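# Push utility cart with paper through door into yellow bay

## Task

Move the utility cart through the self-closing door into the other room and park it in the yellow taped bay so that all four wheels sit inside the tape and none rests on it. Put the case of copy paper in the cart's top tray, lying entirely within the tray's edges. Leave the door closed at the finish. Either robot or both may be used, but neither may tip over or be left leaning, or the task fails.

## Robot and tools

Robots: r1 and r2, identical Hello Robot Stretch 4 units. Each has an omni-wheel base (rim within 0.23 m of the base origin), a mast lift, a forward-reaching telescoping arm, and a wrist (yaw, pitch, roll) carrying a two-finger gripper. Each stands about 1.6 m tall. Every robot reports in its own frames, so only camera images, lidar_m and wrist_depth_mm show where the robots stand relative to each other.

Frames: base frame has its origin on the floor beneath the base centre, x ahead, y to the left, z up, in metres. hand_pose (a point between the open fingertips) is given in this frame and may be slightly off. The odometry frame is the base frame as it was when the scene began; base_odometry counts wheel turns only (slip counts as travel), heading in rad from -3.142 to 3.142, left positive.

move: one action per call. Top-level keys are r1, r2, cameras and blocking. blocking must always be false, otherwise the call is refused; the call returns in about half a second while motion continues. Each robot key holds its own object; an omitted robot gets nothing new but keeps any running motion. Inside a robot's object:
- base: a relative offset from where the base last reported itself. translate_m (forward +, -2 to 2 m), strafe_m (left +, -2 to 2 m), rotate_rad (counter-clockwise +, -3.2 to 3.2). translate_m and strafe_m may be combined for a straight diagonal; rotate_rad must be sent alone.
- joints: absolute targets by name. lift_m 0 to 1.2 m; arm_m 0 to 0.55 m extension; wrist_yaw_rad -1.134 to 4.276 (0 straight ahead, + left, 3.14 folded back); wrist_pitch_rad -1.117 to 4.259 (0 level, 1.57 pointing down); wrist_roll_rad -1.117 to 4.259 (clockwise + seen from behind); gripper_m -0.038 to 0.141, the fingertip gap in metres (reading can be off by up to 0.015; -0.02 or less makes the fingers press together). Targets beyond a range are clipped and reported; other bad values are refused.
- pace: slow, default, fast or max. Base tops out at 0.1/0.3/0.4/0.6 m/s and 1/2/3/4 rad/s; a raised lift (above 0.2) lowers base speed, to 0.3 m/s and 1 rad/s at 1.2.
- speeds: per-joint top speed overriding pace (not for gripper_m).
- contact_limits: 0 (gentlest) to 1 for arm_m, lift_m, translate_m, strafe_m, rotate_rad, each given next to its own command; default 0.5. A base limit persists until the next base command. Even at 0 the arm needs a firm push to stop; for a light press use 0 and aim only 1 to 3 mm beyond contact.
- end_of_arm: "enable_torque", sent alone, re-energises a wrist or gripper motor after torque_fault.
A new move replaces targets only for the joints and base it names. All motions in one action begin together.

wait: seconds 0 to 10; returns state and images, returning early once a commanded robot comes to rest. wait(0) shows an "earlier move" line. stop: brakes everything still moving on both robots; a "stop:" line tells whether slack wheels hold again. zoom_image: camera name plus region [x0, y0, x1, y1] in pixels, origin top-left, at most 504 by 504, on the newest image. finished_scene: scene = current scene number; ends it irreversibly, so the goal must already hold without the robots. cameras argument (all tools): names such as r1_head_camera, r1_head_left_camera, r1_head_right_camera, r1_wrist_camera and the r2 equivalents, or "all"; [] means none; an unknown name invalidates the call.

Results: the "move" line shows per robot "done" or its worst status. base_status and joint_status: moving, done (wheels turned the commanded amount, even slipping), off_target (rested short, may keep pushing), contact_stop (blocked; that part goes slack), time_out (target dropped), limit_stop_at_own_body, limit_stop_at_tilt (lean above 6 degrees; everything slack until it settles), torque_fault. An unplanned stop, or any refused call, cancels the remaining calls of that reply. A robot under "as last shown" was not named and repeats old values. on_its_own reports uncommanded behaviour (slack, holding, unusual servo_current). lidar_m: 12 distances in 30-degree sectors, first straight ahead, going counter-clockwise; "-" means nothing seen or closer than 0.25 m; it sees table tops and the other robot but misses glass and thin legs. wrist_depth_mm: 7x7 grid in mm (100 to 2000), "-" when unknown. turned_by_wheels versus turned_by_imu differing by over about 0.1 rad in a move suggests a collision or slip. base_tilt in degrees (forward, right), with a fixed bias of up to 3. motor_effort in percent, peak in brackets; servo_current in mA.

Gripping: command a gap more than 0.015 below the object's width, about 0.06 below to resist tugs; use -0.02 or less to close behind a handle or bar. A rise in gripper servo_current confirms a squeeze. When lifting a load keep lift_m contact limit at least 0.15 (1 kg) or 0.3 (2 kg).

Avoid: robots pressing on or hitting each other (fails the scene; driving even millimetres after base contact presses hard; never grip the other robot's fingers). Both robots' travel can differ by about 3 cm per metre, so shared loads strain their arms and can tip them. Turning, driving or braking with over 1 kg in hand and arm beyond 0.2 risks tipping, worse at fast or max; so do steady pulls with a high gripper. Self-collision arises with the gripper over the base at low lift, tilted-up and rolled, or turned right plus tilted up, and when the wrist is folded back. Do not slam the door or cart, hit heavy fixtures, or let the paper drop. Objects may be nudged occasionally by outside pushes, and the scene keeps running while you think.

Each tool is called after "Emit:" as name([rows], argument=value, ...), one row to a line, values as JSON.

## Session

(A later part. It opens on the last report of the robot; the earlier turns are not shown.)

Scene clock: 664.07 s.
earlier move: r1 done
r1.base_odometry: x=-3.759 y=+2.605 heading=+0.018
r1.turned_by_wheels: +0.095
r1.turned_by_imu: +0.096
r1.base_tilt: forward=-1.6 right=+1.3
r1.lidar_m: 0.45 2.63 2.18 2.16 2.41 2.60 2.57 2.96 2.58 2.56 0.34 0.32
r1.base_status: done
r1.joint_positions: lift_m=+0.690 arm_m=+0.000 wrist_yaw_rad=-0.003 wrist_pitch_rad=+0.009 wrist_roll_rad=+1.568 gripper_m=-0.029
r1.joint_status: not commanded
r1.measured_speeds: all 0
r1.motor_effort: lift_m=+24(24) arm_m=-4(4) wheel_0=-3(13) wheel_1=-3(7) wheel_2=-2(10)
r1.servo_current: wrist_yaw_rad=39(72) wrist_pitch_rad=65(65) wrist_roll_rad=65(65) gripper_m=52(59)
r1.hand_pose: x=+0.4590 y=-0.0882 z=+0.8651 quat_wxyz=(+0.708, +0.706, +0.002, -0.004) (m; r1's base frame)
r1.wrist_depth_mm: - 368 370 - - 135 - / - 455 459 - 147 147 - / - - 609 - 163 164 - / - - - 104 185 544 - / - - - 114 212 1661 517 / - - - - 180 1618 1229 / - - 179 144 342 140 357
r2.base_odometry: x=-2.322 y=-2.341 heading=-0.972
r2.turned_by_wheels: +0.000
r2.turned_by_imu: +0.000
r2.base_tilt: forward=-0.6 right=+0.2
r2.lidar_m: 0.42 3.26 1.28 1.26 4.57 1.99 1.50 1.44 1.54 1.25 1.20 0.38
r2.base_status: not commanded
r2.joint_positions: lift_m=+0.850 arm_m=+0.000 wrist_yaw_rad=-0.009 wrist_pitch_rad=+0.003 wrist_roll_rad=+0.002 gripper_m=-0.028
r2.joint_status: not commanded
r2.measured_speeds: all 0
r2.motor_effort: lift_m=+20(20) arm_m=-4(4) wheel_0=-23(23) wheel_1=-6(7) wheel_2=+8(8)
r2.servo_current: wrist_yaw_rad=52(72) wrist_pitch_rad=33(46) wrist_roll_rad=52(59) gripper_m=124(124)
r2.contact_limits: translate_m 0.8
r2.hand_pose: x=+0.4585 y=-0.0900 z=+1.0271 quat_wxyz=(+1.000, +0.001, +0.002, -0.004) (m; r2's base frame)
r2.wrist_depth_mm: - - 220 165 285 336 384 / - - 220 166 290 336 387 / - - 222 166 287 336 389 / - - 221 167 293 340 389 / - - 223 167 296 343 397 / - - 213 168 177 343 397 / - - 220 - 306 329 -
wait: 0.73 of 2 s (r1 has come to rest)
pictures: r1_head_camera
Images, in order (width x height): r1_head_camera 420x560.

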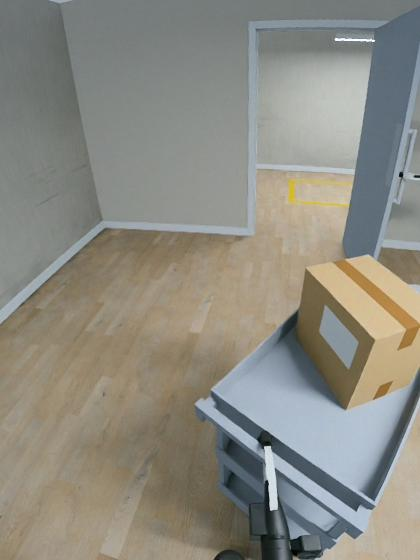

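Emit:
move(r1={"base":{"strafe_m":-0.2},"pace":"slow","contact_limits":{"strafe_m":0.7}}, blocking=false, cameras=[])

Emit:
wait(seconds=4, cameras=["r1_head_camera"])

Scene clock: 678.23 s.
move: r1 moving
r1.base_odometry: x=-3.759 y=+2.591 heading=+0.018
r1.turned_by_wheels: +0.000
r1.turned_by_imu: +0.000
r1.base_tilt: forward=-1.6 right=+1.3
r1.lidar_m: 0.44 2.63 2.21 2.16 2.42 2.60 2.58 2.95 2.56 2.55 0.33 0.32
r1.base_status: strafe_m moving
r1.joint_positions: lift_m=+0.690 arm_m=+0.000 wrist_yaw_rad=+0.000 wrist_pitch_rad=+0.009 wrist_roll_rad=+1.568 gripper_m=-0.029
r1.joint_status: not commanded
r1.measured_speeds: translate_m=-0.001 strafe_m=-0.056 rotate_rad=+0.004 lift_m=+0.000 arm_m=+0.000 wrist_yaw_rad=+0.005 wrist_pitch_rad=+0.000 wrist_roll_rad=+0.000
r1.motor_effort: lift_m=+24(24) arm_m=-3(4) wheel_0=+10(10) wheel_1=-6(9) wheel_2=+1(1)
r1.servo_current: wrist_yaw_rad=59(59) wrist_pitch_rad=59(65) wrist_roll_rad=33(59) gripper_m=59(59)
r1.contact_limits: strafe_m 0.7
r1.hand_pose: x=+0.4593 y=-0.0874 z=+0.8651 quat_wxyz=(+0.708, +0.706, +0.003, -0.003) (m; r1's base frame)
r1.wrist_depth_mm: - 362 370 - - 130 - / - 455 459 - - 144 - / - - - - 160 161 - / - - - 103 182 521 - / - - - 113 210 1537 512 / - - - - 181 1576 1205 / - - 179 149 304 140 359
r2: as last shown
r2.turned_by_imu: +0.002
r2.base_tilt: forward=-0.6 right=+0.1
r2.lidar_m: 0.39 3.28 1.28 1.24 4.59 2.00 1.50 1.44 1.55 1.25 1.20 0.42
r2.motor_effort: lift_m=+20(20) arm_m=-4(4) wheel_0=-22(23) wheel_1=-6(6) wheel_2=+8(8)
r2.servo_current: wrist_yaw_rad=59(65) wrist_pitch_rad=46(46) wrist_roll_rad=52(59) gripper_m=117(130)
r2.contact_limits: translate_m 0.8
r2.wrist_depth_mm: - - 218 165 283 334 387 / - - 220 166 290 334 387 / - - 221 167 287 338 387 / - - 222 167 293 340 394 / - - 223 167 294 342 394 / - - 212 168 177 345 397 / - - 220 - 306 329 -
pictures: none
No camera images: "cameras" was empty.

Scene clock: 680.87 s.
earlier move: r1 done
r1.base_odometry: x=-3.755 y=+2.405 heading=+0.018
r1.turned_by_wheels: +0.000
r1.turned_by_imu: -0.001
r1.base_tilt: forward=-1.6 right=+1.3
r1.lidar_m: 0.40 2.87 2.37 2.36 2.64 2.64 2.62 2.84 2.37 2.36 0.45 0.36
r1.base_status: done
r1.joint_positions: lift_m=+0.690 arm_m=+0.000 wrist_yaw_rad=+0.001 wrist_pitch_rad=+0.009 wrist_roll_rad=+1.568 gripper_m=-0.029
r1.joint_status: not commanded
r1.measured_speeds: all 0
r1.motor_effort: lift_m=+24(24) arm_m=-4(4) wheel_0=+5(14) wheel_1=-1(9) wheel_2=+0(2)
r1.servo_current: wrist_yaw_rad=39(65) wrist_pitch_rad=59(65) wrist_roll_rad=39(72) gripper_m=46(59)
r1.contact_limits: strafe_m 0.7
r1.hand_pose: x=+0.4594 y=-0.0871 z=+0.8651 quat_wxyz=(+0.708, +0.706, +0.004, -0.003) (m; r1's base frame)
r1.wrist_depth_mm: - 389 394 110 166 166 - / - 399 404 117 176 177 - / - 496 484 123 189 - - / - - 585 133 203 - - / - - - - 219 1708 - / - - - - 182 1576 - / - - 178 144 254 1464 1205
r2.base_odometry: x=-2.322 y=-2.341 heading=-0.972
r2.turned_by_wheels: +0.000
r2.turned_by_imu: +0.000
r2.base_tilt: forward=-0.6 right=+0.1
r2.lidar_m: 0.40 3.29 1.20 1.08 4.58 1.99 1.50 1.45 1.54 1.25 1.21 0.41
r2.base_status: not commanded
r2.joint_positions: lift_m=+0.850 arm_m=+0.000 wrist_yaw_rad=-0.009 wrist_pitch_rad=+0.003 wrist_roll_rad=+0.002 gripper_m=-0.028
r2.joint_status: not commanded
r2.measured_speeds: all 0
r2.motor_effort: lift_m=+20(20) arm_m=-4(4) wheel_0=-23(23) wheel_1=-6(7) wheel_2=+8(8)
r2.servo_current: wrist_yaw_rad=59(78) wrist_pitch_rad=39(46) wrist_roll_rad=46(65) gripper_m=124(130)
r2.contact_limits: translate_m 0.8
r2.hand_pose: x=+0.4585 y=-0.0900 z=+1.0271 quat_wxyz=(+1.000, +0.001, +0.002, -0.004) (m; r2's base frame)
r2.wrist_depth_mm: - - 219 165 286 336 389 / - - 220 166 290 336 387 / - - 220 166 287 338 392 / - - 222 167 293 338 392 / - - 222 167 296 343 397 / - - 212 168 177 343 399 / - - 220 - 306 330 -
wait: 2.63 of 4 s (r1 has come to rest)
pictures: r1_head_camera
Images, in order (width x height): r1_head_camera 420x560.

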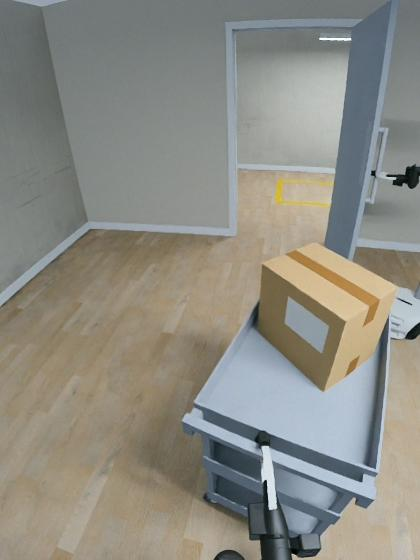

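Emit:
move(r1={"base":{"strafe_m":-0.35},"pace":"slow","contact_limits":{"strafe_m":0.7}}, blocking=false, cameras=[])

Emit:
wait(seconds=6, cameras=["r1_head_camera"])

Scene clock: 697.10 s.
move: r1 moving
r1.base_odometry: x=-3.755 y=+2.390 heading=+0.018
r1.turned_by_wheels: +0.000
r1.turned_by_imu: -0.001
r1.base_tilt: forward=-1.5 right=+1.3
r1.lidar_m: 0.41 2.87 2.39 2.37 2.68 2.64 2.62 2.81 2.37 2.35 2.65 0.38
r1.base_status: strafe_m moving
r1.joint_positions: lift_m=+0.690 arm_m=+0.000 wrist_yaw_rad=+0.001 wrist_pitch_rad=+0.009 wrist_roll_rad=+1.568 gripper_m=-0.029
r1.joint_status: not commanded
r1.measured_speeds: translate_m=+0.000 strafe_m=-0.057 rotate_rad=+0.000 lift_m=+0.000 arm_m=+0.000 wrist_yaw_rad=+0.000 wrist_pitch_rad=+0.000 wrist_roll_rad=+0.000
r1.motor_effort: lift_m=+24(24) arm_m=-4(4) wheel_0=+9(10) wheel_1=-7(7) wheel_2=+1(1)
r1.servo_current: wrist_yaw_rad=52(78) wrist_pitch_rad=65(65) wrist_roll_rad=46(65) gripper_m=52(65)
r1.contact_limits: strafe_m 0.7
r1.hand_pose: x=+0.4594 y=-0.0871 z=+0.8651 quat_wxyz=(+0.708, +0.706, +0.004, -0.003) (m; r1's base frame)
r1.wrist_depth_mm: - 397 402 112 168 169 - / - 399 404 118 178 179 - / - 492 473 126 190 - - / - - 580 135 203 - - / - - - - 220 1708 - / - - - - 182 1576 - / - - 178 144 254 1366 1205
r2: as last shown
r2.turned_by_imu: +0.002
r2.lidar_m: 0.40 3.29 1.17 1.07 4.60 1.97 1.48 1.45 1.56 1.25 1.21 0.41
r2.servo_current: wrist_yaw_rad=52(72) wrist_pitch_rad=46(46) wrist_roll_rad=59(59) gripper_m=124(124)
r2.contact_limits: translate_m 0.8
r2.wrist_depth_mm: - - 219 165 285 336 387 / - - 220 166 290 336 387 / - - 221 166 287 338 389 / - - 222 167 294 342 394 / - - 223 168 297 340 394 / - - 212 168 178 345 397 / - - 220 - 306 329 -
pictures: none
No camera images: "cameras" was empty.

Scene clock: 701.23 s.
earlier move: r1 done
r1.base_odometry: x=-3.749 y=+2.055 heading=+0.018
r1.turned_by_wheels: +0.000
r1.turned_by_imu: -0.001
r1.base_tilt: forward=-1.6 right=+1.3
r1.lidar_m: 0.37 0.38 2.71 2.70 3.07 2.68 2.69 2.44 2.03 2.04 2.26 0.45
r1.base_status: done
r1.joint_positions: lift_m=+0.690 arm_m=+0.000 wrist_yaw_rad=+0.001 wrist_pitch_rad=+0.009 wrist_roll_rad=+1.568 gripper_m=-0.029
r1.joint_status: not commanded
r1.measured_speeds: all 0
r1.motor_effort: lift_m=+24(24) arm_m=-3(4) wheel_0=+3(11) wheel_1=-2(7) wheel_2=+1(2)
r1.servo_current: wrist_yaw_rad=59(78) wrist_pitch_rad=59(65) wrist_roll_rad=26(85) gripper_m=52(65)
r1.contact_limits: strafe_m 0.7
r1.hand_pose: x=+0.4594 y=-0.0871 z=+0.8650 quat_wxyz=(+0.708, +0.706, +0.004, -0.003) (m; r1's base frame)
r1.wrist_depth_mm: - - - 232 234 1464 - / - - - - 234 1708 - / - - 525 171 233 - - / - 466 466 171 233 - - / - 521 500 171 233 - - / - - 530 189 182 - - / - - 178 143 231 140 -
r2.base_odometry: x=-2.322 y=-2.341 heading=-0.972
r2.turned_by_wheels: +0.000
r2.turned_by_imu: +0.001
r2.base_tilt: forward=-0.5 right=+0.1
r2.lidar_m: 0.40 3.28 1.12 0.93 1.92 1.96 1.48 1.42 1.54 1.25 1.20 0.38
r2.base_status: not commanded
r2.joint_positions: lift_m=+0.850 arm_m=+0.000 wrist_yaw_rad=-0.009 wrist_pitch_rad=+0.003 wrist_roll_rad=+0.002 gripper_m=-0.028
r2.joint_status: not commanded
r2.measured_speeds: all 0
r2.motor_effort: lift_m=+20(20) arm_m=-4(4) wheel_0=-23(23) wheel_1=-6(7) wheel_2=+8(8)
r2.servo_current: wrist_yaw_rad=59(78) wrist_pitch_rad=46(46) wrist_roll_rad=52(59) gripper_m=111(130)
r2.contact_limits: translate_m 0.8
r2.hand_pose: x=+0.4585 y=-0.0900 z=+1.0271 quat_wxyz=(+1.000, +0.001, +0.002, -0.004) (m; r2's base frame)
r2.wrist_depth_mm: - - 219 165 283 338 384 / - - 220 165 291 336 389 / - - 221 166 286 336 392 / - - 221 167 294 342 392 / - - 223 167 294 342 394 / - - 213 168 178 345 399 / - - 220 - 306 332 -
wait: 4.13 of 6 s (r1 has come to rest)
pictures: r1_head_camera
Images, in order (width x height): r1_head_camera 420x560.

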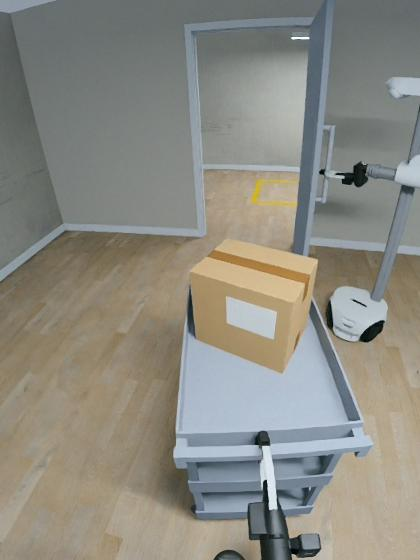

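Emit:
move(r1={"base":{"strafe_m":-0.1},"pace":"slow","contact_limits":{"strafe_m":0.7}}, blocking=false, cameras=[])

Emit:
wait(seconds=3, cameras=[])

Emit:
move(r1={"base":{"translate_m":0.6,"strafe_m":0.07},"pace":"slow","contact_limits":{"translate_m":0.7}}, blocking=false, cameras=[])

Emit:
wait(seconds=8, cameras=["r1_head_camera"])

Scene clock: 712.90 s.
move: r1 moving
r1.base_odometry: x=-3.749 y=+2.041 heading=+0.019
r1.turned_by_wheels: +0.000
r1.turned_by_imu: +0.000
r1.base_tilt: forward=-1.6 right=+1.2
r1.lidar_m: 0.38 0.37 2.73 2.72 3.07 2.68 2.68 2.41 2.00 2.02 2.26 0.43
r1.base_status: strafe_m moving
r1.joint_positions: lift_m=+0.690 arm_m=+0.000 wrist_yaw_rad=+0.001 wrist_pitch_rad=+0.009 wrist_roll_rad=+1.568 gripper_m=-0.029
r1.joint_status: not commanded
r1.measured_speeds: translate_m=+0.000 strafe_m=-0.056 rotate_rad=-0.001 lift_m=+0.000 arm_m=+0.000 wrist_yaw_rad=+0.000 wrist_pitch_rad=+0.000 wrist_roll_rad=+0.000
r1.motor_effort: lift_m=+24(24) arm_m=-3(4) wheel_0=+8(10) wheel_1=-5(8) wheel_2=+1(1)
r1.servo_current: wrist_yaw_rad=39(59) wrist_pitch_rad=59(59) wrist_roll_rad=59(65) gripper_m=52(59)
r1.contact_limits: strafe_m 0.7
r1.hand_pose: x=+0.4594 y=-0.0871 z=+0.8650 quat_wxyz=(+0.708, +0.706, +0.004, -0.003) (m; r1's base frame)
r1.wrist_depth_mm: - - - 234 236 1430 1205 / - - - 234 236 1661 - / - - 544 173 235 - - / - 459 459 172 234 - - / - 512 500 232 232 - - / - - 530 189 182 - - / - - 178 143 230 140 -
r2: as last shown
r2.turned_by_imu: +0.002
r2.base_tilt: forward=-0.6 right=+0.1
r2.lidar_m: 0.42 3.30 1.11 0.91 1.90 1.98 1.50 1.45 1.56 1.24 1.19 0.41
r2.motor_effort: lift_m=+20(20) arm_m=-4(4) wheel_0=-23(23) wheel_1=-6(6) wheel_2=+8(8)
r2.servo_current: wrist_yaw_rad=52(72) wrist_pitch_rad=39(46) wrist_roll_rad=52(52) gripper_m=117(124)
r2.contact_limits: translate_m 0.8
r2.wrist_depth_mm: - - 218 166 285 336 387 / - - 220 166 291 334 387 / - - 221 166 286 340 392 / - - 222 167 294 340 392 / - - 223 167 296 342 394 / - - 213 168 177 345 399 / - - 220 - 304 330 -
pictures: none
No camera images: "cameras" was empty.

Scene clock: 714.53 s.
earlier move: r1 done
r1.base_odometry: x=-3.747 y=+1.955 heading=+0.019
r1.turned_by_wheels: +0.000
r1.turned_by_imu: +0.000
r1.base_tilt: forward=-1.6 right=+1.3
r1.lidar_m: 0.35 0.36 2.80 2.79 3.12 2.71 2.71 2.31 1.93 1.92 2.17 0.45
r1.base_status: done
r1.joint_positions: lift_m=+0.690 arm_m=+0.000 wrist_yaw_rad=+0.001 wrist_pitch_rad=+0.009 wrist_roll_rad=+1.568 gripper_m=-0.029
r1.joint_status: not commanded
r1.measured_speeds: all 0
r1.motor_effort: lift_m=+24(24) arm_m=-4(4) wheel_0=+5(10) wheel_1=-2(8) wheel_2=+1(2)
r1.servo_current: wrist_yaw_rad=59(78) wrist_pitch_rad=59(65) wrist_roll_rad=46(65) gripper_m=59(59)
r1.contact_limits: strafe_m 0.7
r1.hand_pose: x=+0.4594 y=-0.0871 z=+0.8650 quat_wxyz=(+0.708, +0.706, +0.004, -0.003) (m; r1's base frame)
r1.wrist_depth_mm: - - - 256 259 1366 1205 / - - - 250 253 1661 - / - - - 243 246 - - / - 517 477 239 241 - - / - 484 484 176 236 - - / - 525 496 189 182 - - / - - 179 143 224 131 -
r2.base_odometry: x=-2.322 y=-2.341 heading=-0.972
r2.turned_by_wheels: +0.000
r2.turned_by_imu: +0.000
r2.base_tilt: forward=-0.6 right=+0.1
r2.lidar_m: 0.41 3.29 1.10 0.88 1.36 1.99 1.49 1.45 1.54 1.23 1.21 0.42
r2.base_status: not commanded
r2.joint_positions: lift_m=+0.850 arm_m=+0.000 wrist_yaw_rad=-0.009 wrist_pitch_rad=+0.003 wrist_roll_rad=+0.002 gripper_m=-0.028
r2.joint_status: not commanded
r2.measured_speeds: all 0
r2.motor_effort: lift_m=+20(20) arm_m=-4(4) wheel_0=-22(23) wheel_1=-6(7) wheel_2=+7(8)
r2.servo_current: wrist_yaw_rad=59(72) wrist_pitch_rad=46(52) wrist_roll_rad=46(59) gripper_m=124(130)
r2.contact_limits: translate_m 0.8
r2.hand_pose: x=+0.4585 y=-0.0900 z=+1.0271 quat_wxyz=(+1.000, +0.001, +0.002, -0.004) (m; r2's base frame)
r2.wrist_depth_mm: - - 220 165 285 334 384 / - - 220 166 290 338 384 / - - 221 166 287 338 389 / - - 222 167 293 338 394 / - - 224 167 296 343 394 / - - 213 168 178 343 397 / - - 220 - 307 329 -
wait: 1.63 of 3 s (r1 has come to rest)
pictures: none
No camera images: "cameras" was empty.

Scene clock: 715.03 s.
move: r1 moving
r1.base_odometry: x=-3.735 y=+1.957 heading=+0.019
r1.turned_by_wheels: +0.000
r1.turned_by_imu: +0.000
r1.base_tilt: forward=-1.6 right=+1.3
r1.lidar_m: 0.37 0.39 2.82 2.80 3.15 2.74 2.74 2.31 1.93 1.94 2.14 0.44
r1.base_status: translate_m moving; strafe_m moving
r1.joint_positions: lift_m=+0.690 arm_m=+0.000 wrist_yaw_rad=+0.001 wrist_pitch_rad=+0.009 wrist_roll_rad=+1.568 gripper_m=-0.029
r1.joint_status: not commanded
r1.measured_speeds: translate_m=+0.049 strafe_m=+0.005 rotate_rad=-0.002 lift_m=+0.000 arm_m=+0.000 wrist_yaw_rad=+0.000 wrist_pitch_rad=+0.000 wrist_roll_rad=+0.000
r1.motor_effort: lift_m=+24(24) arm_m=-1(4) wheel_0=+8(9) wheel_1=+6(7) wheel_2=-7(7)
r1.servo_current: wrist_yaw_rad=46(59) wrist_pitch_rad=46(65) wrist_roll_rad=39(65) gripper_m=52(52)
r1.contact_limits: translate_m 0.7
r1.hand_pose: x=+0.4594 y=-0.0871 z=+0.8650 quat_wxyz=(+0.708, +0.706, +0.004, -0.003) (m; r1's base frame)
r1.wrist_depth_mm: - - - 200 267 1366 1182 / - - - 255 257 1537 - / - - - 247 249 1808 - / - 621 512 239 244 - - / - 473 469 178 236 - - / - 504 488 189 182 - - / - - 179 143 222 - -
r2: as last shown
r2.base_tilt: forward=-0.5 right=+0.1
r2.lidar_m: 0.40 3.29 1.12 0.86 1.32 2.00 1.49 1.44 1.56 1.25 1.20 0.40
r2.motor_effort: lift_m=+20(20) arm_m=-3(4) wheel_0=-22(23) wheel_1=-6(7) wheel_2=+7(8)
r2.servo_current: wrist_yaw_rad=65(65) wrist_pitch_rad=46(46) wrist_roll_rad=52(52) gripper_m=124(130)
r2.contact_limits: translate_m 0.8
r2.wrist_depth_mm: - - 220 165 283 336 387 / - - 220 166 290 334 389 / - - 220 167 286 336 389 / - - 222 167 293 342 392 / - - 223 167 296 343 394 / - - 212 168 177 343 397 / - - 220 - 306 329 -
pictures: none
No camera images: "cameras" was empty.

Scene clock: 721.87 s.
earlier move: r1 done
r1.base_odometry: x=-3.149 y=+2.036 heading=+0.019
r1.turned_by_wheels: +0.000
r1.turned_by_imu: -0.002
r1.base_tilt: forward=-1.6 right=+1.3
r1.lidar_m: 0.40 2.81 2.63 2.62 2.92 3.29 3.28 2.59 2.14 2.11 0.47 0.38
r1.base_status: done
r1.joint_positions: lift_m=+0.690 arm_m=+0.000 wrist_yaw_rad=-0.004 wrist_pitch_rad=+0.009 wrist_roll_rad=+1.568 gripper_m=-0.029
r1.joint_status: not commanded
r1.measured_speeds: all 0
r1.motor_effort: lift_m=+24(24) arm_m=+4(4) wheel_0=+2(9) wheel_1=+3(7) wheel_2=-3(12)
r1.servo_current: wrist_yaw_rad=65(72) wrist_pitch_rad=52(65) wrist_roll_rad=46(72) gripper_m=52(59)
r1.contact_limits: translate_m 0.7
r1.hand_pose: x=+0.4589 y=-0.0885 z=+0.8650 quat_wxyz=(+0.708, +0.706, +0.002, -0.005) (m; r1's base frame)
r1.wrist_depth_mm: - 535 508 132 189 - - / - 413 418 - 197 - - / - 449 449 - 204 - - / - 554 517 151 215 - - / - - 621 158 222 - - / - - - 189 181 1618 - / - - 179 144 243 1397 1229
r2.base_odometry: x=-2.322 y=-2.341 heading=-0.972
r2.turned_by_wheels: +0.000
r2.turned_by_imu: +0.001
r2.base_tilt: forward=-0.6 right=+0.1
r2.lidar_m: 0.41 0.66 0.39 0.49 4.57 2.00 1.49 1.45 1.54 1.25 1.21 0.41
r2.base_status: not commanded
r2.joint_positions: lift_m=+0.850 arm_m=+0.000 wrist_yaw_rad=-0.009 wrist_pitch_rad=+0.003 wrist_roll_rad=+0.002 gripper_m=-0.028
r2.joint_status: not commanded
r2.measured_speeds: all 0
r2.motor_effort: lift_m=+20(20) arm_m=-4(4) wheel_0=-23(23) wheel_1=-6(7) wheel_2=+8(8)
r2.servo_current: wrist_yaw_rad=59(78) wrist_pitch_rad=39(52) wrist_roll_rad=52(65) gripper_m=124(130)
r2.contact_limits: translate_m 0.8
r2.hand_pose: x=+0.4585 y=-0.0900 z=+1.0271 quat_wxyz=(+1.000, +0.001, +0.002, -0.004) (m; r2's base frame)
r2.wrist_depth_mm: - - 218 165 286 334 387 / - - 220 166 290 334 389 / - - 221 167 287 338 392 / - - 220 167 293 340 394 / - - 223 168 296 342 397 / - - 213 168 178 343 397 / - - 220 - 306 329 -
wait: 6.83 of 8 s (r1 has come to rest)
pictures: r1_head_camera
Images, in order (width x height): r1_head_camera 420x560.

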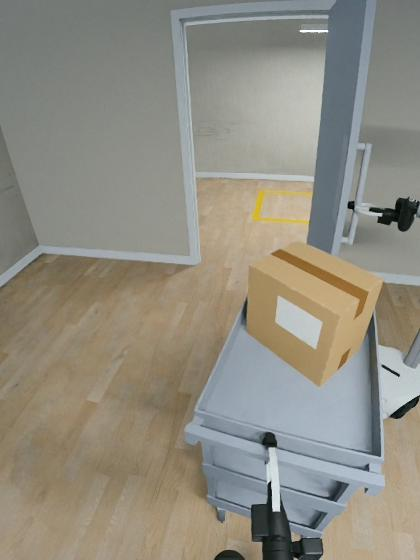

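Emit:
move(r1={"base":{"strafe_m":-0.22},"joints":{"gripper_m":-0.038},"pace":"slow","contact_limits":{"strafe_m":0.7}}, blocking=false, cameras=[])

Emit:
wait(seconds=4, cameras=["r1_head_camera"])

Scene clock: 740.57 s.
move: r1 moving
r1.base_odometry: x=-3.148 y=+2.022 heading=+0.019
r1.turned_by_wheels: +0.000
r1.turned_by_imu: -0.001
r1.base_tilt: forward=-1.6 right=+1.3
r1.lidar_m: 0.41 2.81 2.67 2.63 2.91 3.31 3.29 2.56 2.11 2.09 1.36 0.34
r1.base_status: strafe_m moving
r1.joint_positions: lift_m=+0.690 arm_m=+0.000 wrist_yaw_rad=-0.003 wrist_pitch_rad=+0.009 wrist_roll_rad=+1.568 gripper_m=-0.037
r1.joint_status: gripper_m moving
r1.measured_speeds: translate_m=+0.000 strafe_m=-0.056 rotate_rad=-0.002 lift_m=+0.000 arm_m=+0.000 wrist_yaw_rad=+0.000 wrist_pitch_rad=+0.000 wrist_roll_rad=+0.000
r1.motor_effort: lift_m=+24(24) arm_m=+4(4) wheel_0=+7(8) wheel_1=-5(7) wheel_2=-2(2)
r1.servo_current: wrist_yaw_rad=52(65) wrist_pitch_rad=59(65) wrist_roll_rad=33(59) gripper_m=52(111)
r1.contact_limits: strafe_m 0.7
r1.hand_pose: x=+0.4590 y=-0.0882 z=+0.8650 quat_wxyz=(+0.708, +0.706, +0.002, -0.004) (m; r1's base frame)
r1.wrist_depth_mm: - 469 477 126 182 183 - / - 407 415 132 191 - - / - 452 452 - 200 - - / - - 525 - 208 - - / - - - 154 220 - - / - - - 187 180 1618 - / - - 176 158 244 144 1182
r2: as last shown
r2.turned_by_imu: +0.003
r2.lidar_m: 0.41 0.63 0.38 0.49 4.57 1.95 1.48 1.43 1.55 1.26 1.20 0.43
r2.motor_effort: lift_m=+20(20) arm_m=-4(4) wheel_0=-23(23) wheel_1=-6(6) wheel_2=+7(8)
r2.servo_current: wrist_yaw_rad=59(65) wrist_pitch_rad=39(46) wrist_roll_rad=52(52) gripper_m=130(130)
r2.contact_limits: translate_m 0.8
r2.wrist_depth_mm: - - 219 165 285 334 384 / - - 220 165 291 336 387 / - - 220 167 287 336 389 / - - 222 167 294 340 392 / - - 223 167 296 342 394 / - - 213 168 178 343 397 / - - 220 - 307 329 -
pictures: none
No camera images: "cameras" was empty.

Scene clock: 743.40 s.
earlier move: r1 done
r1.base_odometry: x=-3.144 y=+1.817 heading=+0.019
r1.turned_by_wheels: +0.000
r1.turned_by_imu: -0.001
r1.base_tilt: forward=-1.6 right=+1.3
r1.lidar_m: 0.39 0.41 2.84 2.83 3.18 3.35 3.32 2.30 1.90 1.90 2.11 0.41
r1.base_status: done
r1.joint_positions: lift_m=+0.690 arm_m=+0.000 wrist_yaw_rad=+0.002 wrist_pitch_rad=+0.010 wrist_roll_rad=+1.568 gripper_m=-0.037
r1.joint_status: all done
r1.measured_speeds: all 0
r1.motor_effort: lift_m=+24(24) arm_m=+4(4) wheel_0=+3(14) wheel_1=-2(7) wheel_2=+1(2)
r1.servo_current: wrist_yaw_rad=52(65) wrist_pitch_rad=59(65) wrist_roll_rad=52(65) gripper_m=65(111)
r1.contact_limits: strafe_m 0.7
r1.hand_pose: x=+0.4594 y=-0.0869 z=+0.8650 quat_wxyz=(+0.708, +0.706, +0.004, -0.003) (m; r1's base frame)
r1.wrist_depth_mm: - - 1098 219 220 1618 - / - - - 162 222 - - / - 469 462 222 224 - - / - 473 466 164 226 - - / - 539 521 166 229 - - / - - 559 188 181 - - / - - 177 159 233 143 -
r2.base_odometry: x=-2.322 y=-2.341 heading=-0.972
r2.turned_by_wheels: +0.000
r2.turned_by_imu: +0.000
r2.base_tilt: forward=-0.6 right=+0.1
r2.lidar_m: 0.38 0.54 0.34 0.41 4.60 1.97 1.50 1.44 1.56 1.24 1.20 0.38
r2.base_status: not commanded
r2.joint_positions: lift_m=+0.850 arm_m=+0.000 wrist_yaw_rad=-0.009 wrist_pitch_rad=+0.003 wrist_roll_rad=+0.002 gripper_m=-0.028
r2.joint_status: not commanded
r2.measured_speeds: all 0
r2.motor_effort: lift_m=+20(20) arm_m=-4(4) wheel_0=-22(23) wheel_1=-6(7) wheel_2=+8(8)
r2.servo_current: wrist_yaw_rad=59(78) wrist_pitch_rad=39(46) wrist_roll_rad=39(59) gripper_m=117(130)
r2.contact_limits: translate_m 0.8
r2.hand_pose: x=+0.4585 y=-0.0900 z=+1.0271 quat_wxyz=(+1.000, +0.001, +0.002, -0.004) (m; r2's base frame)
r2.wrist_depth_mm: - - 220 165 285 336 387 / - - 220 166 291 336 387 / - - 221 167 287 338 389 / - - 222 167 293 338 392 / - - 222 167 297 338 394 / - - 213 168 178 343 397 / - - 220 - 306 329 -
wait: 2.83 of 4 s (r1 has come to rest)
pictures: r1_head_camera
Images, in order (width x height): r1_head_camera 420x560.

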